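# Fit spool piece between two spring-loaded pipe flanges

## Task

Place the spool piece in the gap between the two pipe ends so that each of its ends is seated fully within the raised ring of the flange it faces. The pipe ends are on springs and can be drawn back to open enough room. Any number of arms may be used.

## Robot and tools

Robots: four identical i2rt Big YAM arms, arm1 to arm4. Each has six revolute joints, a two-finger gripper and a wrist camera (arm1_cam_wrist to arm4_cam_wrist). A fixed room camera, cam_high, looks down on the scene. Foot (base_link) positions in the scene frame, metres: arm1 (-0.004, +0.541, 0.770) facing roughly -y; arm2 (+0.844, +0.005, 0.789) facing -x; arm3 (-0.854, -0.006, 0.816) facing +x; arm4 (-0.001, -0.556, 0.754) facing +y. Each foot faces its own +x. Table tops are at z=0.720. Reach is about 1.0 m from the joint1 axis.

Frame: one shared scene frame, origin on the floor, +z up, lengths in metres, orientations as quaternions in w, x, y, z order. The hand point lies between the finger pads, roughly 1 cm short of the tips. Fingers point along the hand's +z; they open and close along its y. hand_target is the pose the hand would have at the joint targets currently held; under load the hand may sit short of it. Printed hand positions get less accurate at long reach.

Tool move: each of arm1..arm4 is optional and carries that arm's part of one action; an arm left out receives nothing new (but may still push toward an older target). Per arm:
- joints: a dict of absolute targets by name: joint1_rad (-2.879 to 2.879, base yaw, positive counter-clockwise from above), joint2_rad (0 to 3.141, shoulder), joint3_rad (0 to 3.019, elbow), joint4_rad (-1.692 to 1.57, hand pitch, positive tips fingers up), joint5_rad (-1.57 to 1.57, sideways swing, positive to the arm's right), joint6_rad (-2.094 to 2.094, roll, positive clockwise seen from behind), all in radians; gripper_m (0 to 0.093, fingertip gap in metres).
- target: one list of seven numbers [x, y, z, qw, qx, qy, qz], an absolute hand pose in the scene frame (metres). The hand travels a straight line from its current hand_target toward it. When target is given, joints may contain only gripper_m.
- speed: top path speed in m/s, 0.002 to 0.5, default 0.25; only allowed with target. Rotation is capped at double that value in rad/s.
- cameras: list of camera names, or ["all"]; omitted or null gives all, [] gives none.
All motions in one action start together. All hand paths in an action finish together, paced by the slowest; a path lasts 0.5 to 10 s and is cut off after 10 s. An action never exceeds 15 s. Each control step clips the commanded pose to 100 mm and 20 degrees from the measured pose, then uses damped inverse kinematics, favouring position. Expect lag, drift, overshoot of speed near full stretch, and final errors of a centimetre or more. Paths do not avoid obstacles or other arms. Joint moves can swing the hand widely since joints run at different rates. Unknown keys make a call invalid; out-of-range values get it refused, and then later move, wait and finished_scene calls in the same reply are skipped (also after a stop).

Results: a move line lists each arm sent a motion with done or its worst status. joint_status and hand_status give how each motion ended. off_target: stopped away from target, may still push. time_out: joint unfinished; the arm then holds targets close to where it stood and keeps pushing (on_its_own lists these; held at shows the target, not the reading); sending the reported position eases it. not_followed, joint command not followed and pose unreachable: a self/arm-collision check withheld the targets; the gripper part still runs and the arm may keep trying. as last shown marks arms not in the action; their lines repeat old values. pictures names images in order. Joint velocities in rad/s (gripper m/s), flagged within noise when at rest. Joint torques in N m, positive toward increasing angle, include gravity, noisy; joints 3 and 4 wrap past ±28. Gripper: closed on nothing reads 0.000-0.003; gripping a hard part at full force reads up to 0.005 below its width (or slightly above); command about 0.005 below first-touch width for full force; open well above the reading to release.

wait: seconds 0 to 10, plus cameras; scene keeps running, returns full state. zoom_image: camera name and region [x0, y0, x1, y1] in pixels of the latest 896x504 image, at most 504 by 504, only for cameras in the newest images. read_manual: section "licences" only. finished_scene: scene number 1 or 2; irreversible; the task must hold without the robots.

Calibration data for each camera (K, distortion, T_world_to_cam) are supplied; wrist camera poses follow reported joints and inherit their errors.

Avoid: knocking or pushing objects out of the work area (ends the scene); hard presses or hits between arms, including one gripper closing on another's fingers (contact via a held object is fine); drops, releasing a moving part, slams and forceful shoving. Continuous pushing, holding loads or long stretches heat motors: MOTOR HOT appears from 85 °C, and at 100 °C an OVER-TEMPERATURE FAULT drops the arm for 30-60 s, after which keys read limit_stop_at_motor_heat and must be resent. Occasionally loose objects get a brief external push. Thinking time advances the simulation while arms hold their last command; faster, smoother solutions with less effort are preferred.

Each tool is called after ">>>" as name([rows], argument=value, ...), one row to a line, values as JSON.

## Session

>>> move()

Scene clock: 0.00 s.
Joint torques (N m): no reading
Motor temperatures (°C): arm1=[25 26 26 27 35 26 23] | arm2=[35 24 29 26 30 24 22] | arm3=[30 27 26 22 25 25 23] | arm4=[26 31 22 23 26 28 27]
Heat: arm1: hottest joint5_rad 35 °C; arm2: hottest joint1_rad 35 °C; arm3: hottest joint1_rad 30 °C; arm4: hottest joint2_rad 31 °C.
Joint velocities: within noise
arm1.joint_positions: joint1_rad=-0.193 joint2_rad=+0.436 joint3_rad=+1.389 joint4_rad=-1.194 joint5_rad=-0.137 joint6_rad=+0.130 gripper_m=+0.09396
arm1.joint_status: not commanded
arm1.hand: x=-0.0198 y=+0.3734 z=+1.3750 quat_wxyz=(-0.450, -0.623, -0.479, +0.423) (m; scene frame)
arm1.hand_target: x=-0.0186 y=+0.3782 z=+1.3841 quat_wxyz=(-0.456, -0.617, -0.476, +0.430) (m; scene frame)
arm1.hand_status: not commanded
arm2.joint_positions: joint1_rad=+0.144 joint2_rad=+0.515 joint3_rad=+1.442 joint4_rad=-1.161 joint5_rad=-0.189 joint6_rad=+0.402 gripper_m=+0.09396
arm2.joint_status: not commanded
arm2.hand: x=+0.6614 y=-0.0554 z=+1.4153 quat_wxyz=(+0.226, +0.781, -0.049, -0.580) (m; scene frame)
arm2.hand_target: x=+0.6663 y=-0.0549 z=+1.4267 quat_wxyz=(+0.228, +0.773, -0.047, -0.590) (m; scene frame)
arm2.hand_status: not commanded
arm3.joint_positions: joint1_rad=+0.236 joint2_rad=+0.592 joint3_rad=+1.312 joint4_rad=-1.240 joint5_rad=+0.221 joint6_rad=+0.054 gripper_m=+0.09396
arm3.joint_status: not commanded
arm3.hand: x=-0.6095 y=+0.0150 z=+1.3463 quat_wxyz=(-0.507, +0.025, -0.861, +0.021) (m; scene frame)
arm3.hand_target: x=-0.6124 y=+0.0143 z=+1.3595 quat_wxyz=(-0.519, +0.023, -0.854, +0.019) (m; scene frame)
arm3.hand_status: not commanded
arm4.joint_positions: joint1_rad=+0.375 joint2_rad=+0.434 joint3_rad=+1.367 joint4_rad=-1.361 joint5_rad=-0.249 joint6_rad=+0.303 gripper_m=+0.09396
arm4.joint_status: not commanded
arm4.hand: x=-0.0934 y=-0.4279 z=+1.3126 quat_wxyz=(-0.143, +0.651, -0.526, -0.528) (m; scene frame)
arm4.hand_target: x=-0.0923 y=-0.4311 z=+1.3228 quat_wxyz=(-0.149, +0.647, -0.520, -0.537) (m; scene frame)
arm4.hand_status: not commanded
pictures: arm1_cam_wrist, arm2_cam_wrist, arm3_cam_wrist, arm4_cam_wrist, cam_high

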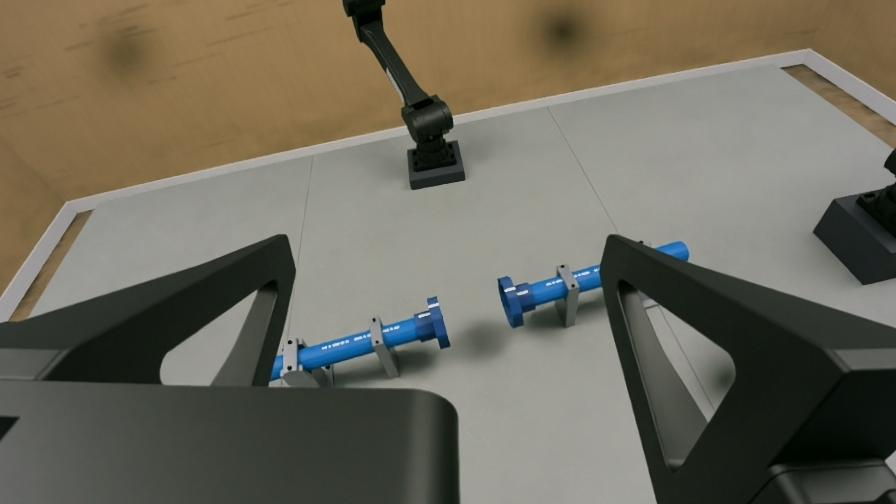

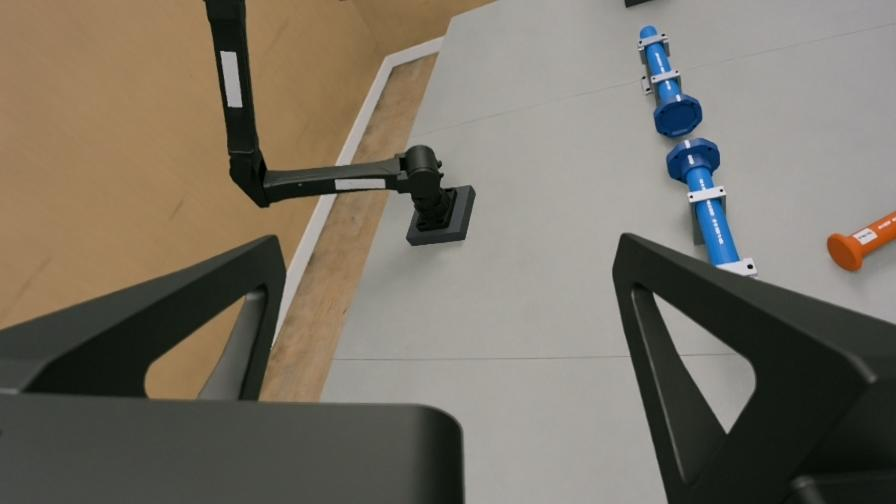

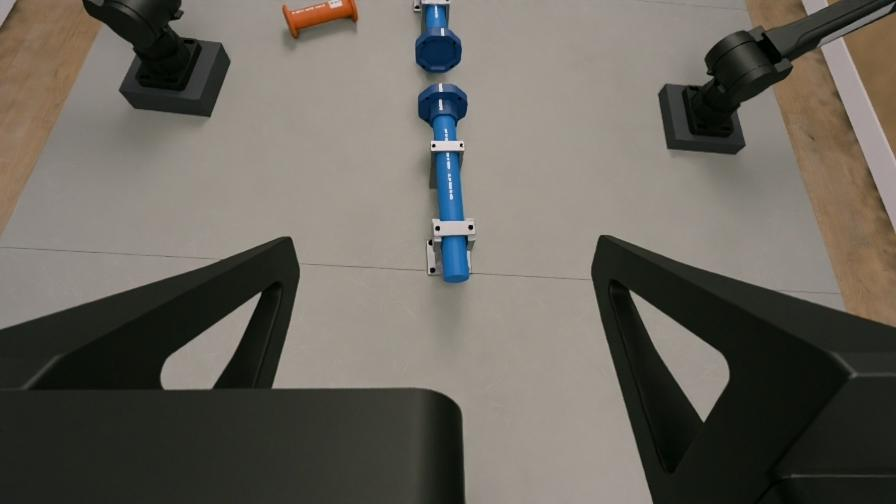

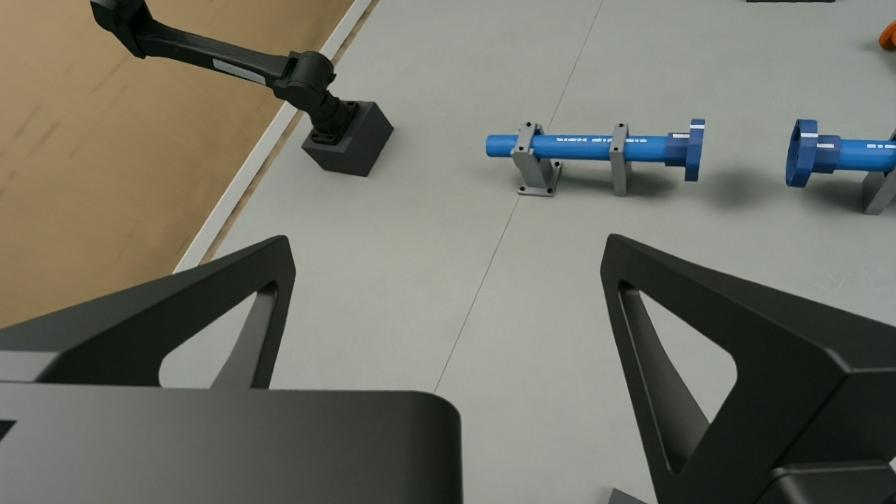

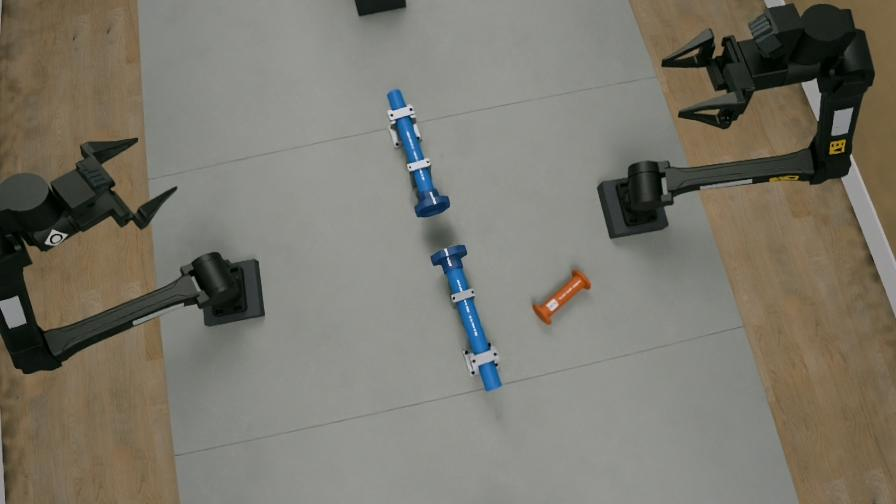

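>>> zoom_image(camera="cam_high", region=[370, 70, 620, 400])

>>> zoom_image(camera="arm1_cam_wrist", region=[260, 220, 700, 400])

>>> zoom_image(camera="arm4_cam_wrist", region=[470, 100, 896, 230])

Scaled by 1.527 from the camera's 896x504 image, which has a finer 1280x720 frame.

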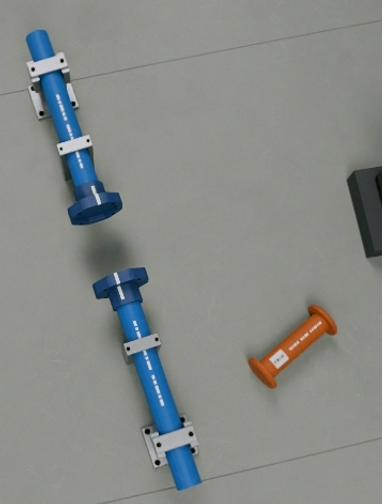

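Scaled by 1.145 from the camera's 896x504 image, which has a finer 1280x720 frame.

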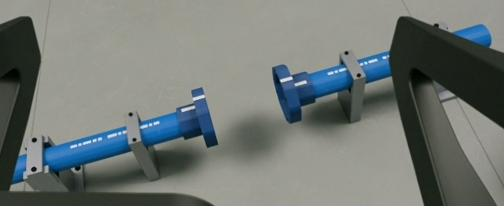

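Scaled by 1.183 from the camera's 896x504 image, which has a finer 1280x720 frame.

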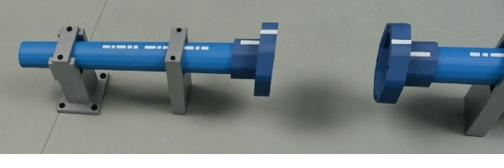

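>>> move(arm1={"target":[0.196,0.292,0.92,0,0.485,0.875,0]}, arm2={"target":[0.225,0.04,0.97,0,0.9988,0.048,0]}, arm3={"target":[-0.286,-0.009,0.97,0,-0.048,0.9988,0]})

Scene clock: 20.83 s.
Joint torques (N m): arm1=[-0.15 -7.24 10.37 0.92 -0.23 -0.13] | arm2=[-0.73 -20.19 14.28 -0.12 0.05 -0.17] | arm3=[0.79 -18.14 11.93 -0.14 -0.14 -0.04] | arm4=[0.09 4.37 8.36 2.43 0 0]
Motor temperatures (°C): arm1=[24 26 29 27 34 26 23] | arm2=[35 24 32 26 29 23 22] | arm3=[30 26 31 22 25 25 23] | arm4=[26 30 24 23 25 27 27]
Heat: arm1: hottest joint5_rad 34 °C; arm2: hottest joint1_rad 35 °C; arm3: hottest joint3_rad 31 °C; arm4: hottest joint2_rad 30 °C.
move: arm1 done; arm2 off_target; arm3 off_target
Joint velocities: within noise
arm1.joint_positions: joint1_rad=+0.728 joint2_rad=+1.215 joint3_rad=+0.904 joint4_rad=-1.291 joint5_rad=+0.005 joint6_rad=+0.130 gripper_m=+0.09396
arm1.joint_status: not commanded
arm1.hand: x=+0.1900 y=+0.2990 z=+0.9160 quat_wxyz=(+0.017, -0.488, -0.873, -0.003) (m; scene frame)
arm1.hand_target: x=+0.1968 y=+0.2946 z=+0.9198 quat_wxyz=(+0.006, -0.481, -0.877, -0.001) (m; scene frame)
arm1.hand_status: done (0.010 m and 2.0 deg from the pose sent, 0.510 m and 87.6 deg at the start)
arm2.joint_positions: joint1_rad=-0.036 joint2_rad=+1.989 joint3_rad=+1.876 joint4_rad=-1.505 joint5_rad=-0.007 joint6_rad=-0.150 gripper_m=+0.09396
arm2.joint_status: not commanded
arm2.hand: x=+0.2405 y=+0.0401 z=+0.9533 quat_wxyz=(+0.001, +0.999, +0.044, +0.020) (m; scene frame)
arm2.hand_target: x=+0.2278 y=+0.0366 z=+0.9681 quat_wxyz=(-0.002, +0.999, +0.053, +0.004) (m; scene frame)
arm2.hand_status: off_target (0.023 m and 2.4 deg from the pose sent, 0.631 m and 77.8 deg at the start)
arm3.joint_positions: joint1_rad=+0.006 joint2_rad=+1.851 joint3_rad=+1.596 joint4_rad=-1.364 joint5_rad=+0.007 joint6_rad=-0.082 gripper_m=+0.09396
arm3.joint_status: not commanded
arm3.hand: x=-0.3047 y=-0.0017 z=+0.9499 quat_wxyz=(+0.025, +0.046, -0.999, +0.002) (m; scene frame)
arm3.hand_target: x=-0.2883 y=-0.0089 z=+0.9677 quat_wxyz=(+0.004, +0.044, -0.999, +0.001) (m; scene frame)
arm3.hand_status: off_target (0.028 m and 2.8 deg from the pose sent, 0.497 m and 61.1 deg at the start)
arm4: as last shown
pictures: arm1_cam_wrist, arm2_cam_wrist, arm3_cam_wrist, arm4_cam_wrist, cam_high
camera_calibration:
arm1_cam_wrist: T_world_to_cam=[[-0.853811, -0.520567, -0.00392574, 0.32404], [-0.418106, 0.681228, 0.600929, -0.669505], [-0.31015, 0.514722, -0.799293, 0.759074], [0, 0, 0, 1]] pos_world=[0.232172, 0.234058, 1.01032]
arm2_cam_wrist: T_world_to_cam=[[-0.0929133, 0.995664, 0.00442049, -0.0216562], [0.779753, 0.0700027, 0.622161, -0.7783], [0.619154, 0.0612539, -0.782877, 0.719769], [0, 0, 0, 1]] pos_world=[0.159221, 0.0319567, 1.04781]
arm3_cam_wrist: T_world_to_cam=[[0.0888009, -0.995916, -0.0162958, 0.0403064], [-0.776945, -0.0794953, 0.62453, -0.823234], [-0.623274, -0.0427978, -0.780831, 0.676277], [0, 0, 0, 1]] pos_world=[-0.221681, 0.00364174, 1.04285]

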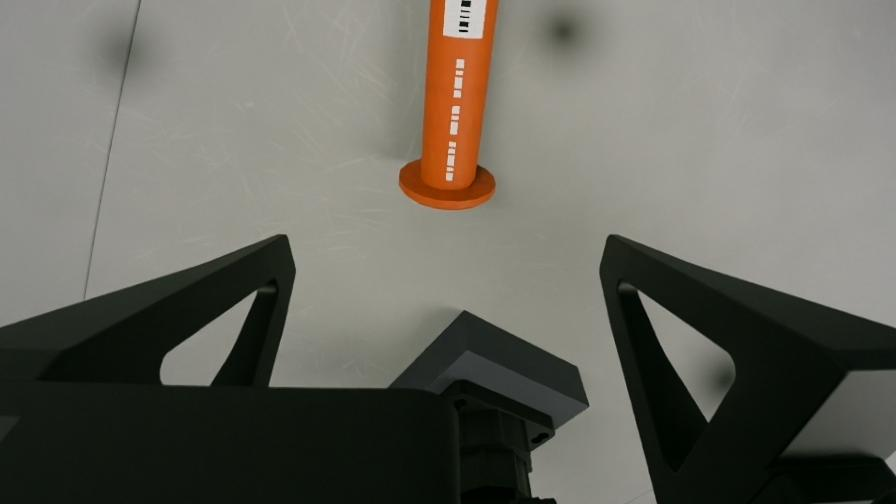

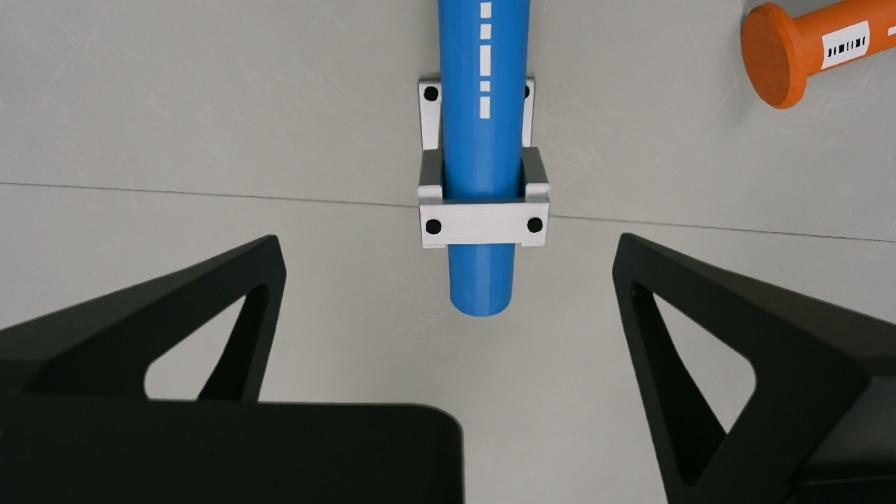

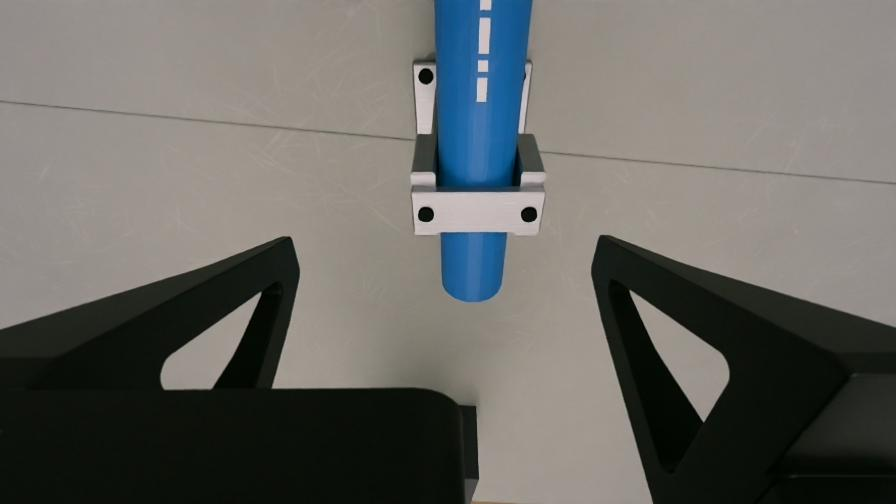

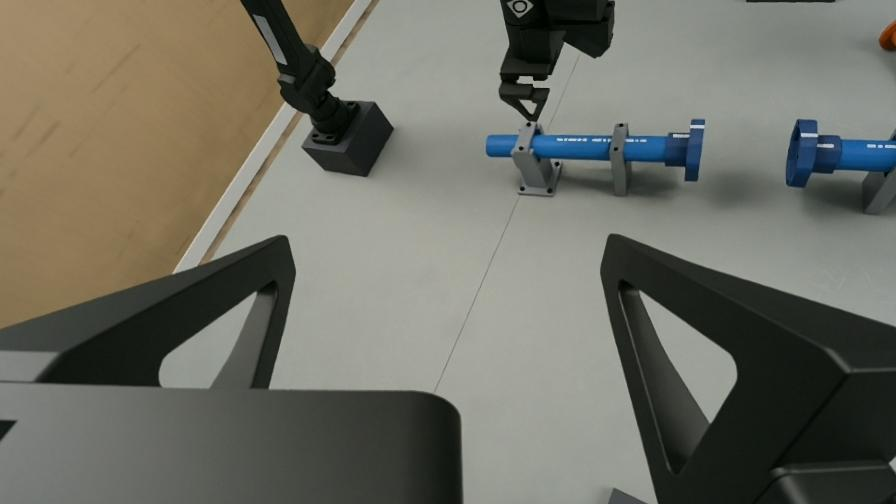

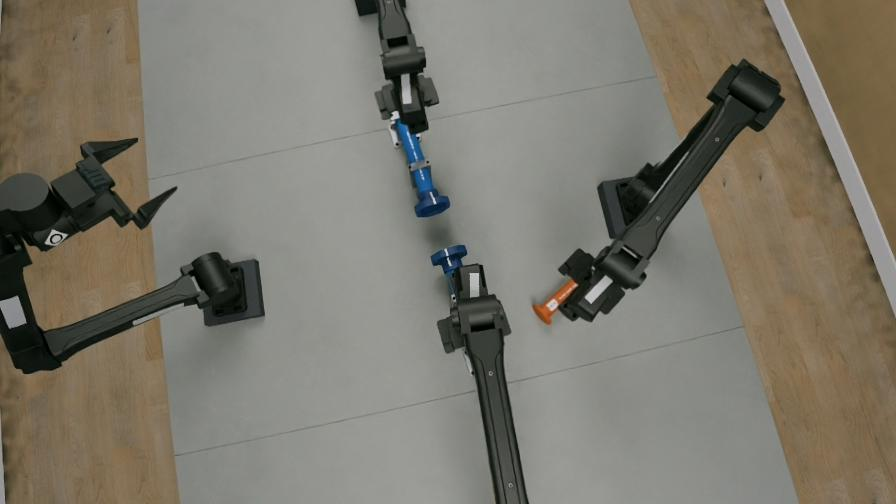

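>>> move(arm1={"target":[0.202,0.287,0.756,0,0.515,0.857,0],"speed":0.15}, arm2={"target":[0.215,0.056,0.829,0,0.9982,0.06,0],"speed":0.15}, arm3={"target":[-0.268,-0.016,0.829,0,-0.06,0.9982,0],"speed":0.15})

Scene clock: 33.90 s.
Joint torques (N m): arm1=[-0.5 -8.18 7.2 1.01 -0.24 0.1] | arm2=[-1.73 -21.01 9.84 0.76 -0.14 -0.17] | arm3=[0.79 -18.9 6.75 1.03 -0.17 -0.06] | arm4=[-0.09 4.54 8.38 2.41 0.02 0]
Motor temperatures (°C): arm1=[24 27 30 27 33 25 22] | arm2=[34 26 35 26 29 23 22] | arm3=[29 27 34 22 24 25 23] | arm4=[25 30 25 23 25 27 27]
Heat: arm1: hottest joint5_rad 33 °C; arm2: hottest joint3_rad 35 °C; arm3: hottest joint3_rad 34 °C; arm4: hottest joint2_rad 30 °C.
move: arm1 done; arm2 done; arm3 done
Joint velocities: within noise
arm1.joint_positions: joint1_rad=+0.728 joint2_rad=+1.493 joint3_rad=+0.680 joint4_rad=-0.758 joint5_rad=+0.002 joint6_rad=+0.178 gripper_m=+0.09396
arm1.joint_status: not commanded
arm1.hand: x=+0.1982 y=+0.2895 z=+0.7595 quat_wxyz=(+0.002, -0.509, -0.861, +0.001) (m; scene frame)
arm1.hand_target: x=+0.2006 y=+0.2887 z=+0.7564 quat_wxyz=(+0.000, -0.512, -0.859, +0.000) (m; scene frame)
arm1.hand_status: done (0.006 m and 0.9 deg from the pose sent, 0.161 m and 4.1 deg at the start)
arm2.joint_positions: joint1_rad=-0.051 joint2_rad=+2.101 joint3_rad=+1.737 joint4_rad=-1.219 joint5_rad=-0.008 joint6_rad=-0.193 gripper_m=+0.09396
arm2.joint_status: not commanded
arm2.hand: x=+0.2207 y=+0.0519 z=+0.8340 quat_wxyz=(+0.000, +0.998, +0.058, +0.004) (m; scene frame)
arm2.hand_target: x=+0.2164 y=+0.0558 z=+0.8285 quat_wxyz=(+0.000, +0.998, +0.060, +0.000) (m; scene frame)
arm2.hand_status: done (0.009 m and 0.5 deg from the pose sent, 0.128 m and 3.0 deg at the start)
arm3.joint_positions: joint1_rad=-0.006 joint2_rad=+2.017 joint3_rad=+1.531 joint4_rad=-1.086 joint5_rad=+0.004 joint6_rad=-0.127 gripper_m=+0.09396
arm3.joint_status: not commanded
arm3.hand: x=-0.2702 y=-0.0080 z=+0.8350 quat_wxyz=(+0.001, +0.062, -0.998, +0.002) (m; scene frame)
arm3.hand_target: x=-0.2694 y=-0.0157 z=+0.8289 quat_wxyz=(+0.000, +0.060, -0.998, -0.001) (m; scene frame)
arm3.hand_status: done (0.010 m and 0.3 deg from the pose sent, 0.127 m and 3.2 deg at the start)
arm4: as last shown
pictures: arm1_cam_wrist, arm2_cam_wrist, arm3_cam_wrist, arm4_cam_wrist, cam_high
camera_calibration:
arm1_cam_wrist: T_world_to_cam=[[-0.877415, -0.479608, -0.0109562, 0.323608], [-0.397429, 0.713904, 0.576534, -0.560561], [-0.268688, 0.510213, -0.817, 0.648035], [0, 0, 0, 1]] pos_world=[0.235274, 0.224756, 0.856172]
arm2_cam_wrist: T_world_to_cam=[[-0.120421, 0.992693, 0.00776153, -0.0312378], [0.798165, 0.0921689, 0.595346, -0.672227], [0.59028, 0.0778874, -0.803432, 0.660555], [0, 0, 0, 1]] pos_world=[0.142874, 0.0415191, 0.931161]
arm3_cam_wrist: T_world_to_cam=[[0.12146, -0.992473, -0.0156384, 0.0373099], [-0.802577, -0.107467, 0.586788, -0.700866], [-0.584052, -0.0587203, -0.809589, 0.642322], [0, 0, 0, 1]] pos_world=[-0.191881, -0.000573233, 0.93186]

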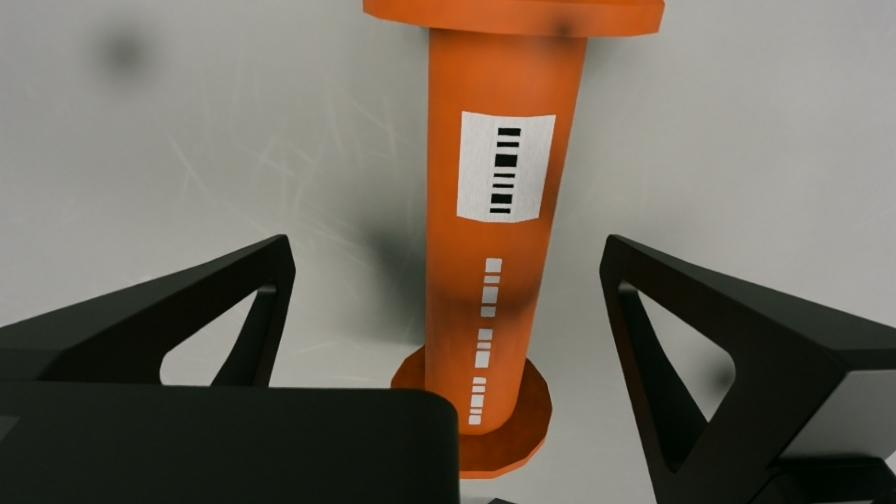

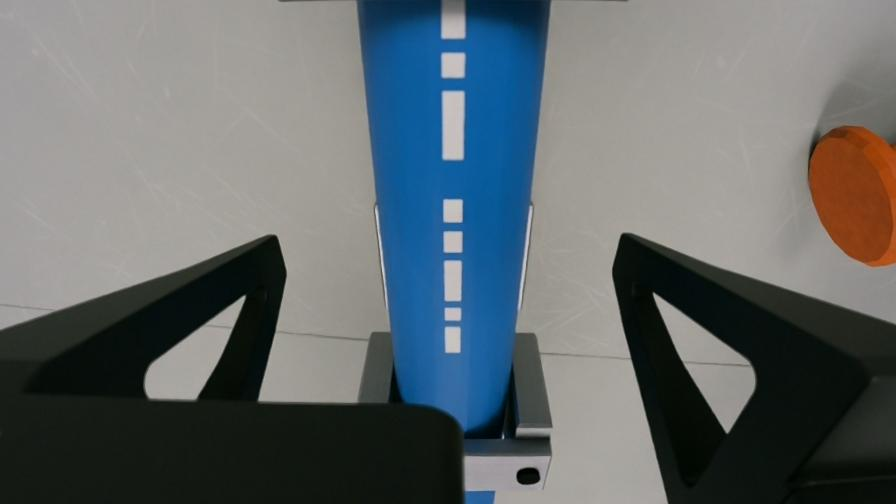

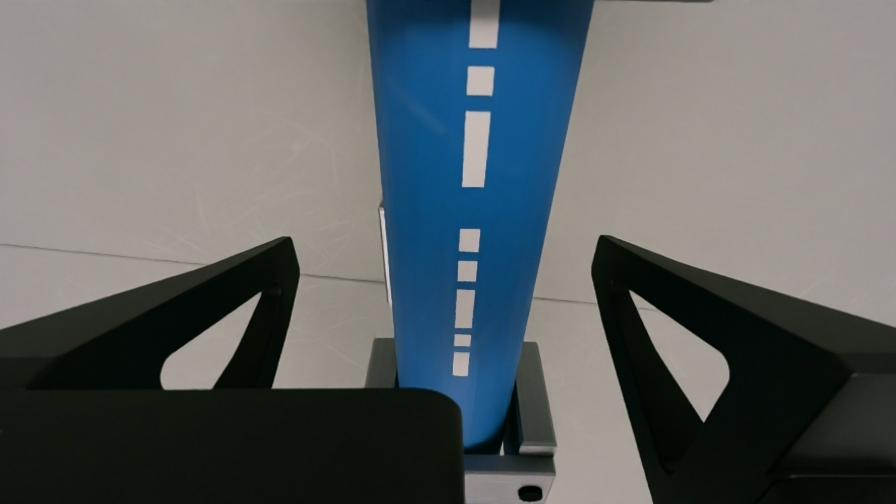

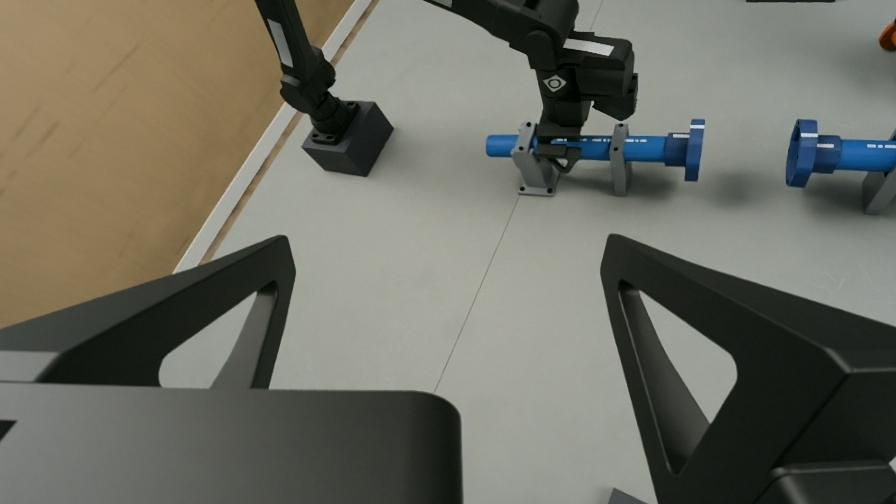

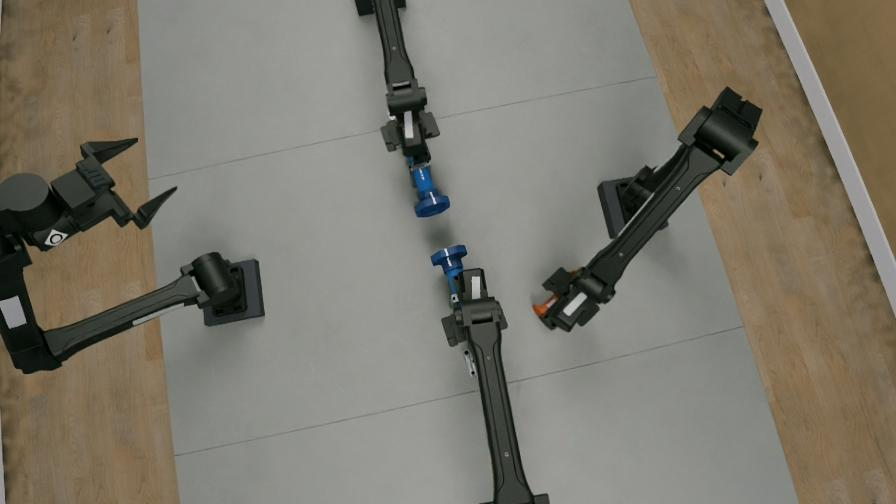

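>>> move(arm1={"target":[0.197,0.281,0.754,0,0.526,0.85,0],"speed":0.1}, arm2={"joints":{"gripper_m":0.025}}, arm3={"target":[-0.268,-0.024,0.824,0,-0.06,0.9982,0],"speed":0.1}, cameras=[])

>>> move(arm1={"joints":{"gripper_m":0.02}}, arm3={"joints":{"gripper_m":0.025}})

Scene clock: 38.37 s.
Joint torques (N m): arm1=[-0.62 -7.53 7.69 0.84 -0.28 0.04] | arm2=[-1.79 -19.37 9.96 0.7 -0.1 -0.17] | arm3=[1.32 -18.37 6.82 1.03 -0.17 -0.04] | arm4=[0.09 4.54 8.38 2.39 0 0.02]
Motor temperatures (°C): arm1=[24 27 30 27 33 25 22] | arm2=[34 26 36 26 28 23 22] | arm3=[29 27 34 22 24 25 23] | arm4=[25 30 25 23 25 26 27]
Heat: arm1: hottest joint5_rad 33 °C; arm2: hottest joint3_rad 36 °C; arm3: hottest joint3_rad 34 °C; arm4: hottest joint2_rad 30 °C.
move: arm1 done; arm2 done; arm3 off_target
Joint velocities: within noise
arm1.joint_positions: joint1_rad=+0.708 joint2_rad=+1.504 joint3_rad=+0.680 joint4_rad=-0.751 joint5_rad=+0.002 joint6_rad=+0.187 gripper_m=+0.09396
arm1.joint_status: not commanded
arm1.hand: x=+0.1934 y=+0.2852 z=+0.7563 quat_wxyz=(+0.003, -0.521, -0.853, +0.001) (m; scene frame)
arm1.hand_target: x=+0.1953 y=+0.2798 z=+0.7541 quat_wxyz=(+0.000, -0.529, -0.849, +0.000) (m; scene frame)
arm1.hand_status: done (0.006 m and 0.8 deg from the pose sent, 0.010 m and 2.4 deg at the start)
arm2.joint_positions: joint1_rad=-0.053 joint2_rad=+2.084 joint3_rad=+1.737 joint4_rad=-1.218 joint5_rad=-0.008 joint6_rad=-0.195 gripper_m=+0.02518
arm2.joint_status: all done
arm2.hand: x=+0.2190 y=+0.0529 z=+0.8442 quat_wxyz=(-0.001, +0.998, +0.058, -0.006) (m; scene frame)
arm2.hand_target: x=+0.2166 y=+0.0564 z=+0.8288 quat_wxyz=(+0.000, +0.998, +0.059, +0.000) (m; scene frame)
arm2.hand_status: not commanded
arm3.joint_positions: joint1_rad=-0.029 joint2_rad=+2.018 joint3_rad=+1.531 joint4_rad=-1.079 joint5_rad=+0.004 joint6_rad=-0.139 gripper_m=+0.09396
arm3.joint_status: not commanded
arm3.hand: x=-0.2687 y=-0.0215 z=+0.8342 quat_wxyz=(-0.002, +0.057, -0.998, +0.002) (m; scene frame)
arm3.hand_target: x=-0.2686 y=-0.0287 z=+0.8240 quat_wxyz=(+0.000, +0.055, -0.998, +0.000) (m; scene frame)
arm3.hand_status: off_target (0.011 m and 0.5 deg from the pose sent, 0.020 m and 0.3 deg at the start)
arm4: as last shown
pictures: none
No camera images: "cameras" was empty.

Scene clock: 39.13 s.
Joint torques (N m): arm1=[-1.85 -7.82 7.9 0.87 -0.23 0.07] | arm2=[-1.85 -19.43 10 0.72 -0.11 -0.17] | arm3=[0.62 -18.67 6.94 0.98 0.2 -0.09] | arm4=[-0.15 4.37 8.39 2.36 0.02 0.01]
Motor temperatures (°C): arm1=[24 27 30 27 33 25 22] | arm2=[34 26 36 26 28 23 22] | arm3=[29 27 34 22 24 25 23] | arm4=[25 30 25 23 25 26 27]
Heat: arm1: hottest joint5_rad 33 °C; arm2: hottest joint3_rad 36 °C; arm3: hottest joint3_rad 34 °C; arm4: hottest joint2_rad 30 °C.
move: arm1 off_target; arm3 off_target
Joint velocities: within noise
arm1.joint_positions: joint1_rad=+0.705 joint2_rad=+1.504 joint3_rad=+0.680 joint4_rad=-0.751 joint5_rad=+0.007 joint6_rad=+0.189 gripper_m=+0.03401
arm1.joint_status: gripper_m off_target (ended at +0.03404, target +0.02000)
arm1.hand: x=+0.1920 y=+0.2841 z=+0.7563 quat_wxyz=(+0.004, -0.523, -0.852, +0.003) (m; scene frame)
arm1.hand_target: x=+0.1944 y=+0.2792 z=+0.7541 quat_wxyz=(+0.001, -0.530, -0.848, +0.002) (m; scene frame)
arm1.hand_status: not commanded
arm2, arm4: as last shown
arm2.joint_positions: joint1_rad=-0.053 joint2_rad=+2.084 joint3_rad=+1.737 joint4_rad=-1.218 joint5_rad=-0.008 joint6_rad=-0.195 gripper_m=+0.02517
arm3.joint_positions: joint1_rad=-0.020 joint2_rad=+2.018 joint3_rad=+1.531 joint4_rad=-1.079 joint5_rad=-0.015 joint6_rad=-0.133 gripper_m=+0.04097
arm3.joint_status: gripper_m off_target (ended at +0.04100, target +0.02500)
arm3.hand: x=-0.2685 y=-0.0129 z=+0.8342 quat_wxyz=(-0.003, +0.058, -0.998, -0.007) (m; scene frame)
arm3.hand_target: x=-0.2684 y=-0.0226 z=+0.8242 quat_wxyz=(+0.000, +0.060, -0.998, -0.004) (m; scene frame)
arm3.hand_status: not commanded
pictures: arm1_cam_wrist, arm2_cam_wrist, arm3_cam_wrist, arm4_cam_wrist, cam_high
camera_calibration:
arm1_cam_wrist: T_world_to_cam=[[-0.893137, -0.449747, -0.00579811, 0.306144], [-0.369922, 0.727161, 0.578269, -0.567752], [-0.255858, 0.518618, -0.815826, 0.640681], [0, 0, 0, 1]] pos_world=[0.227328, 0.218265, 0.852773]
arm2_cam_wrist: T_world_to_cam=[[-0.120371, 0.992664, 0.0113431, -0.035491], [0.808925, 0.091454, 0.580755, -0.667059], [0.575458, 0.0790816, -0.813999, 0.681797], [0, 0, 0, 1]] pos_world=[0.142983, 0.0423183, 0.942783]
arm3_cam_wrist: T_world_to_cam=[[0.114108, -0.992917, -0.0330898, 0.0447603], [-0.807126, -0.112073, 0.579645, -0.694816], [-0.579248, -0.0394344, -0.814197, 0.647766], [0, 0, 0, 1]] pos_world=[-0.190694, -0.00788288, 0.931637]

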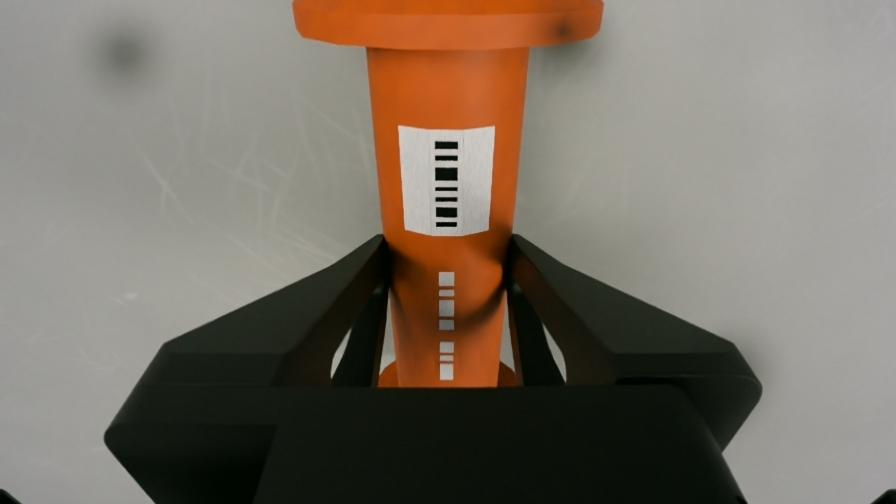

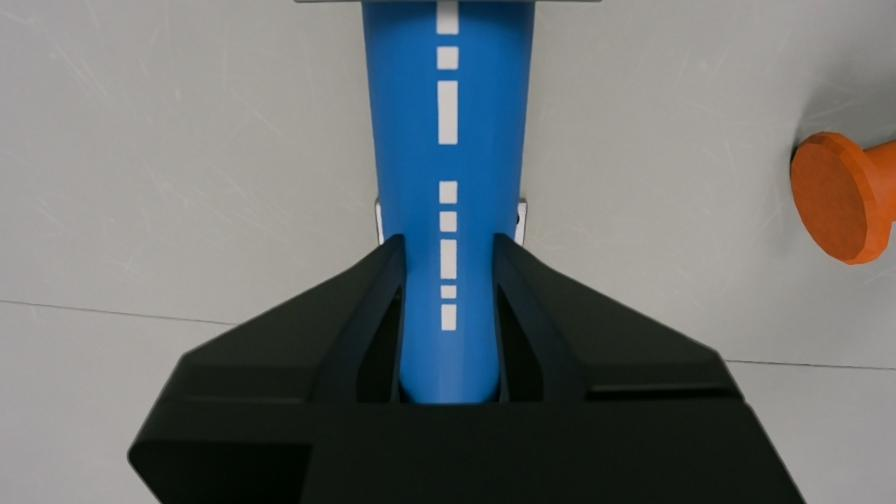

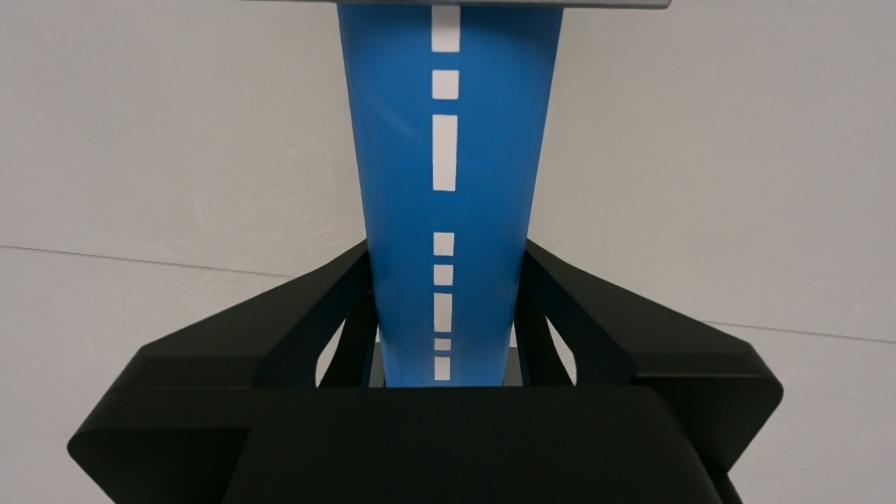

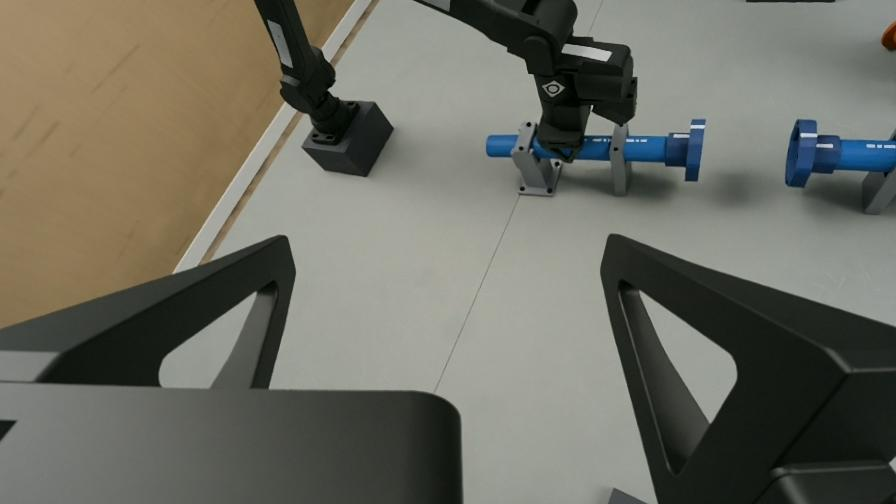

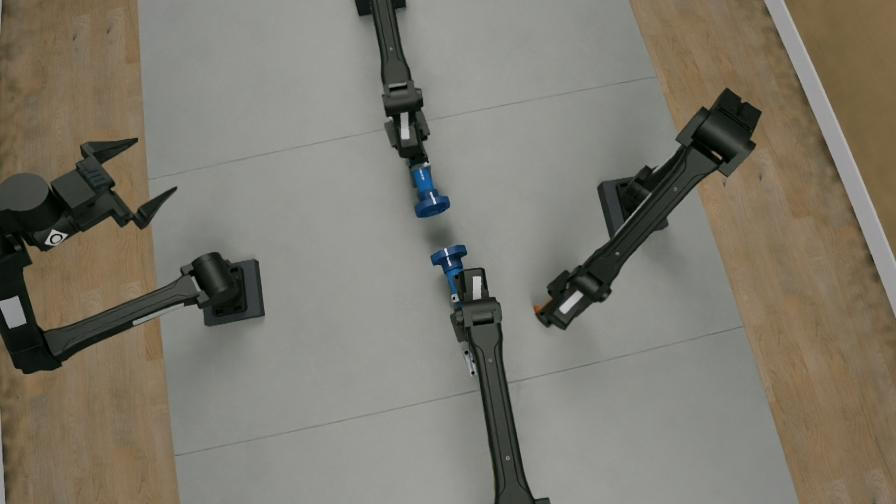

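>>> move(arm1={"target":[0.19,0.275,0.95,0,0.526,0.85,0],"speed":0.2}, arm2={"joints":{"gripper_m":0.093}}, arm3={"joints":{"gripper_m":0.093}}, cameras=["arm1_cam_wrist"])

>>> move(arm1={"target":[-0.01,0.12,0.97,0,0.998,0.061,0],"speed":0.25}, arm2={"target":[0.216,0.056,0.804,0,0.9982,0.06,0],"speed":0.1}, arm3={"target":[-0.268,-0.021,0.802,0,-0.06,0.9982,0],"speed":0.1})

Scene clock: 46.50 s.
Joint torques (N m): arm1=[-1.9 -7.59 13.93 0.05 -0.24 -0.11] | arm2=[-1.79 -20.66 9.88 0.69 -0.11 -0.16] | arm3=[0.62 -18.67 6.82 0.94 0.12 -0.06] | arm4=[-0.03 4.54 8.4 2.4 0.01 0]
Motor temperatures (°C): arm1=[24 27 31 27 33 25 23] | arm2=[34 27 37 26 28 23 22] | arm3=[29 28 34 22 24 24 23] | arm4=[25 30 25 23 25 26 27]
Heat: arm1: hottest joint5_rad 33 °C; arm2: hottest joint3_rad 37 °C; arm3: hottest joint3_rad 34 °C; arm4: hottest joint2_rad 30 °C.
move: arm1 off_target; arm2 done; arm3 done
Joint velocities: within noise
arm1.joint_positions: joint1_rad=+0.694 joint2_rad=+1.232 joint3_rad=+0.944 joint4_rad=-1.335 joint5_rad=-0.002 joint6_rad=+0.187 gripper_m=+0.03401
arm1.joint_status: not commanded
arm1.hand: x=+0.1851 y=+0.2904 z=+0.9257 quat_wxyz=(+0.025, -0.527, -0.850, -0.010) (m; scene frame)
arm1.hand_target: x=+0.1936 y=+0.2760 z=+0.9490 quat_wxyz=(-0.001, -0.526, -0.851, -0.002) (m; scene frame)
arm1.hand_status: off_target (0.029 m and 3.1 deg from the pose sent, 0.194 m and 0.7 deg at the start)
arm2.joint_positions: joint1_rad=-0.051 joint2_rad=+2.099 joint3_rad=+1.737 joint4_rad=-1.218 joint5_rad=-0.008 joint6_rad=-0.195 gripper_m=+0.09290
arm2.joint_status: all done
arm2.hand: x=+0.2202 y=+0.0519 z=+0.8350 quat_wxyz=(+0.000, +0.998, +0.059, +0.002) (m; scene frame)
arm2.hand_target: x=+0.2166 y=+0.0554 z=+0.8278 quat_wxyz=(+0.000, +0.998, +0.060, +0.001) (m; scene frame)
arm2.hand_status: not commanded
arm3.joint_positions: joint1_rad=-0.020 joint2_rad=+2.018 joint3_rad=+1.531 joint4_rad=-1.079 joint5_rad=-0.006 joint6_rad=-0.139 gripper_m=+0.09293
arm3.joint_status: all done
arm3.hand: x=-0.2685 y=-0.0145 z=+0.8342 quat_wxyz=(-0.003, +0.061, -0.998, -0.003) (m; scene frame)
arm3.hand_target: x=-0.2684 y=-0.0237 z=+0.8244 quat_wxyz=(+0.000, +0.059, -0.998, +0.000) (m; scene frame)
arm3.hand_status: not commanded
arm4: as last shown
pictures: arm1_cam_wrist
camera_calibration:
arm1_cam_wrist: T_world_to_cam=[[-0.897515, -0.44095, -0.00546437, 0.301758], [-0.349619, 0.703958, 0.618231, -0.706868], [-0.268762, 0.556783, -0.785977, 0.737555], [0, 0, 0, 1]] pos_world=[0.221926, 0.220007, 1.01836]

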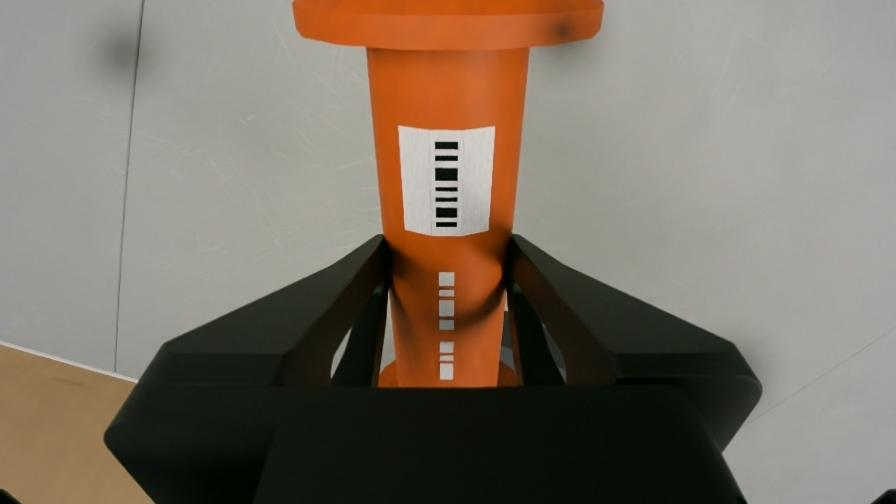

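Scene clock: 51.27 s.
Joint torques (N m): arm1=[-1.49 -10.17 14.26 0.14 -0.09 0.1] | arm2=[-1.79 -20.37 9.36 0.83 -0.1 -0.16] | arm3=[1.26 -18.61 6.28 1.03 0.14 -0.02] | arm4=[0.03 4.72 8.34 2.43 0.01 0]
Motor temperatures (°C): arm1=[24 27 32 27 33 25 23] | arm2=[34 27 37 26 28 23 22] | arm3=[29 29 34 22 24 24 23] | arm4=[25 30 26 23 24 26 27]
Heat: arm1: hottest joint5_rad 33 °C; arm2: hottest joint3_rad 37 °C; arm3: hottest joint3_rad 34 °C; arm4: hottest joint2_rad 30 °C.
move: arm1 off_target; arm2 off_target; arm3 off_target
Joint velocities: within noise
arm1.joint_positions: joint1_rad=+0.034 joint2_rad=+1.448 joint3_rad=+1.208 joint4_rad=-1.378 joint5_rad=-0.011 joint6_rad=+1.417 gripper_m=+0.03401
arm1.joint_status: not commanded
arm1.hand: x=-0.0072 y=+0.1381 z=+0.9479 quat_wxyz=(+0.024, -0.997, -0.071, -0.007) (m; scene frame)
arm1.hand_target: x=-0.0086 y=+0.1204 z=+0.9686 quat_wxyz=(+0.000, -0.998, -0.064, -0.005) (m; scene frame)
arm1.hand_status: off_target (0.029 m and 3.0 deg from the pose sent, 0.263 m and 109.4 deg at the start)
arm2.joint_positions: joint1_rad=-0.051 joint2_rad=+2.118 joint3_rad=+1.715 joint4_rad=-1.169 joint5_rad=-0.008 joint6_rad=-0.195 gripper_m=+0.09290
arm2.joint_status: not commanded
arm2.hand: x=+0.2182 y=+0.0522 z=+0.8162 quat_wxyz=(-0.001, +0.998, +0.059, -0.003) (m; scene frame)
arm2.hand_target: x=+0.2166 y=+0.0559 z=+0.8048 quat_wxyz=(+0.000, +0.998, +0.060, +0.000) (m; scene frame)
arm2.hand_status: off_target (0.013 m and 0.4 deg from the pose sent, 0.032 m and 0.3 deg at the start)
arm3.joint_positions: joint1_rad=-0.020 joint2_rad=+2.048 joint3_rad=+1.519 joint4_rad=-1.031 joint5_rad=-0.004 joint6_rad=-0.139 gripper_m=+0.09293
arm3.joint_status: not commanded
arm3.hand: x=-0.2657 y=-0.0148 z=+0.8137 quat_wxyz=(-0.006, +0.061, -0.998, -0.002) (m; scene frame)
arm3.hand_target: x=-0.2685 y=-0.0210 z=+0.8017 quat_wxyz=(+0.000, +0.060, -0.998, +0.000) (m; scene frame)
arm3.hand_status: off_target (0.013 m and 0.7 deg from the pose sent, 0.033 m and 0.5 deg at the start)
arm4: as last shown
pictures: arm1_cam_wrist, arm2_cam_wrist, arm3_cam_wrist, arm4_cam_wrist, cam_high
camera_calibration:
arm1_cam_wrist: T_world_to_cam=[[-0.137511, 0.989982, 0.0320293, -0.165654], [0.803467, 0.0925766, 0.588107, -0.559201], [0.579251, 0.106606, -0.808148, 0.877435], [0, 0, 0, 1]] pos_world=[-0.0817348, 0.122224, 1.04327]
arm2_cam_wrist: T_world_to_cam=[[-0.121951, 0.992484, 0.0101455, -0.0333134], [0.805204, 0.0929522, 0.585667, -0.653332], [0.580322, 0.0795919, -0.810488, 0.655534], [0, 0, 0, 1]] pos_world=[0.141582, 0.0416165, 0.914276]
arm3_cam_wrist: T_world_to_cam=[[0.120239, -0.992512, -0.0215112, 0.0341716], [-0.80992, -0.110603, 0.576018, -0.678722], [-0.574084, -0.0518375, -0.817154, 0.636215], [0, 0, 0, 1]] pos_world=[-0.188578, -0.00817312, 0.911577]

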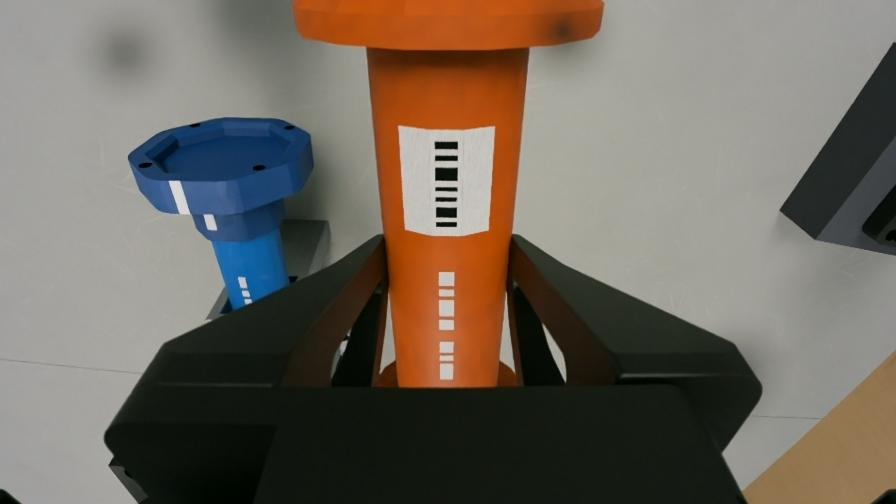

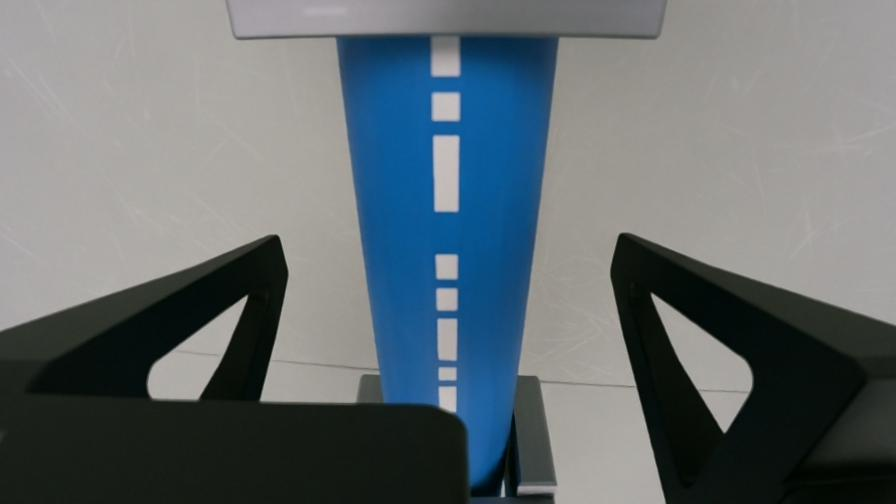

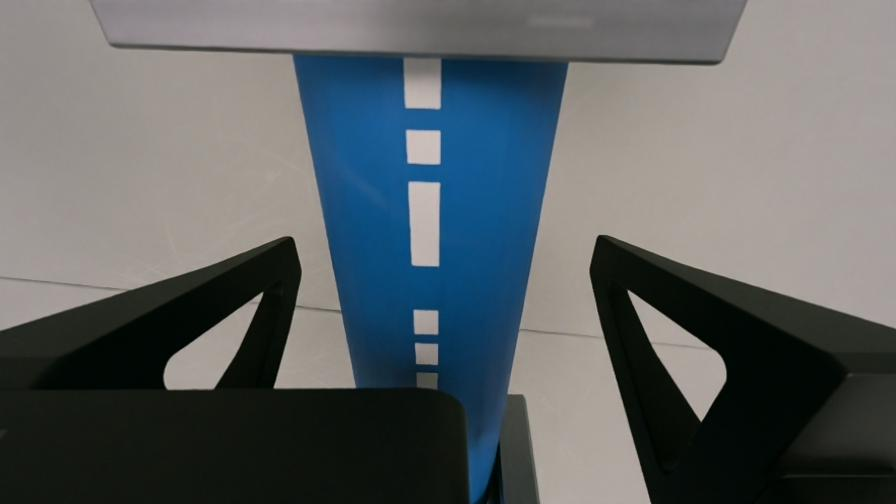

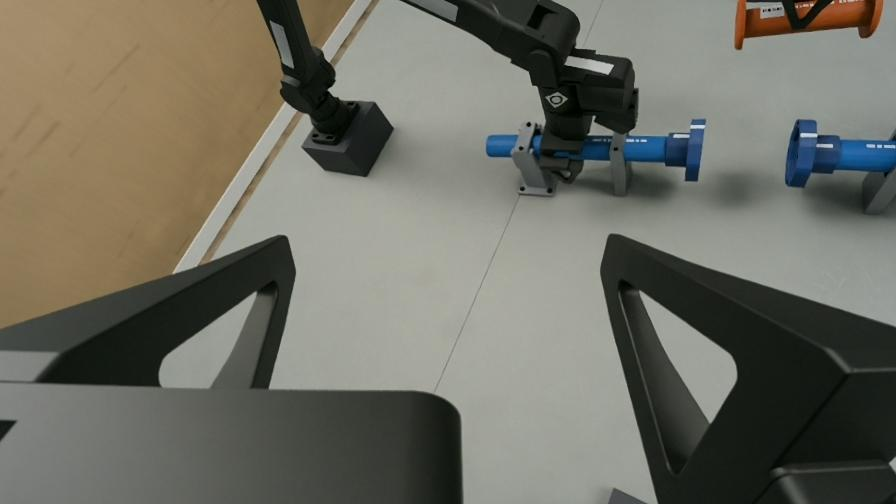

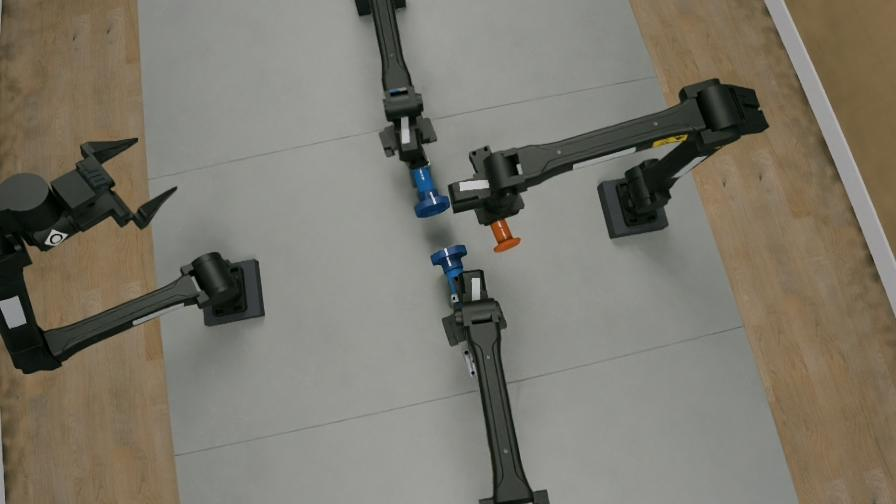

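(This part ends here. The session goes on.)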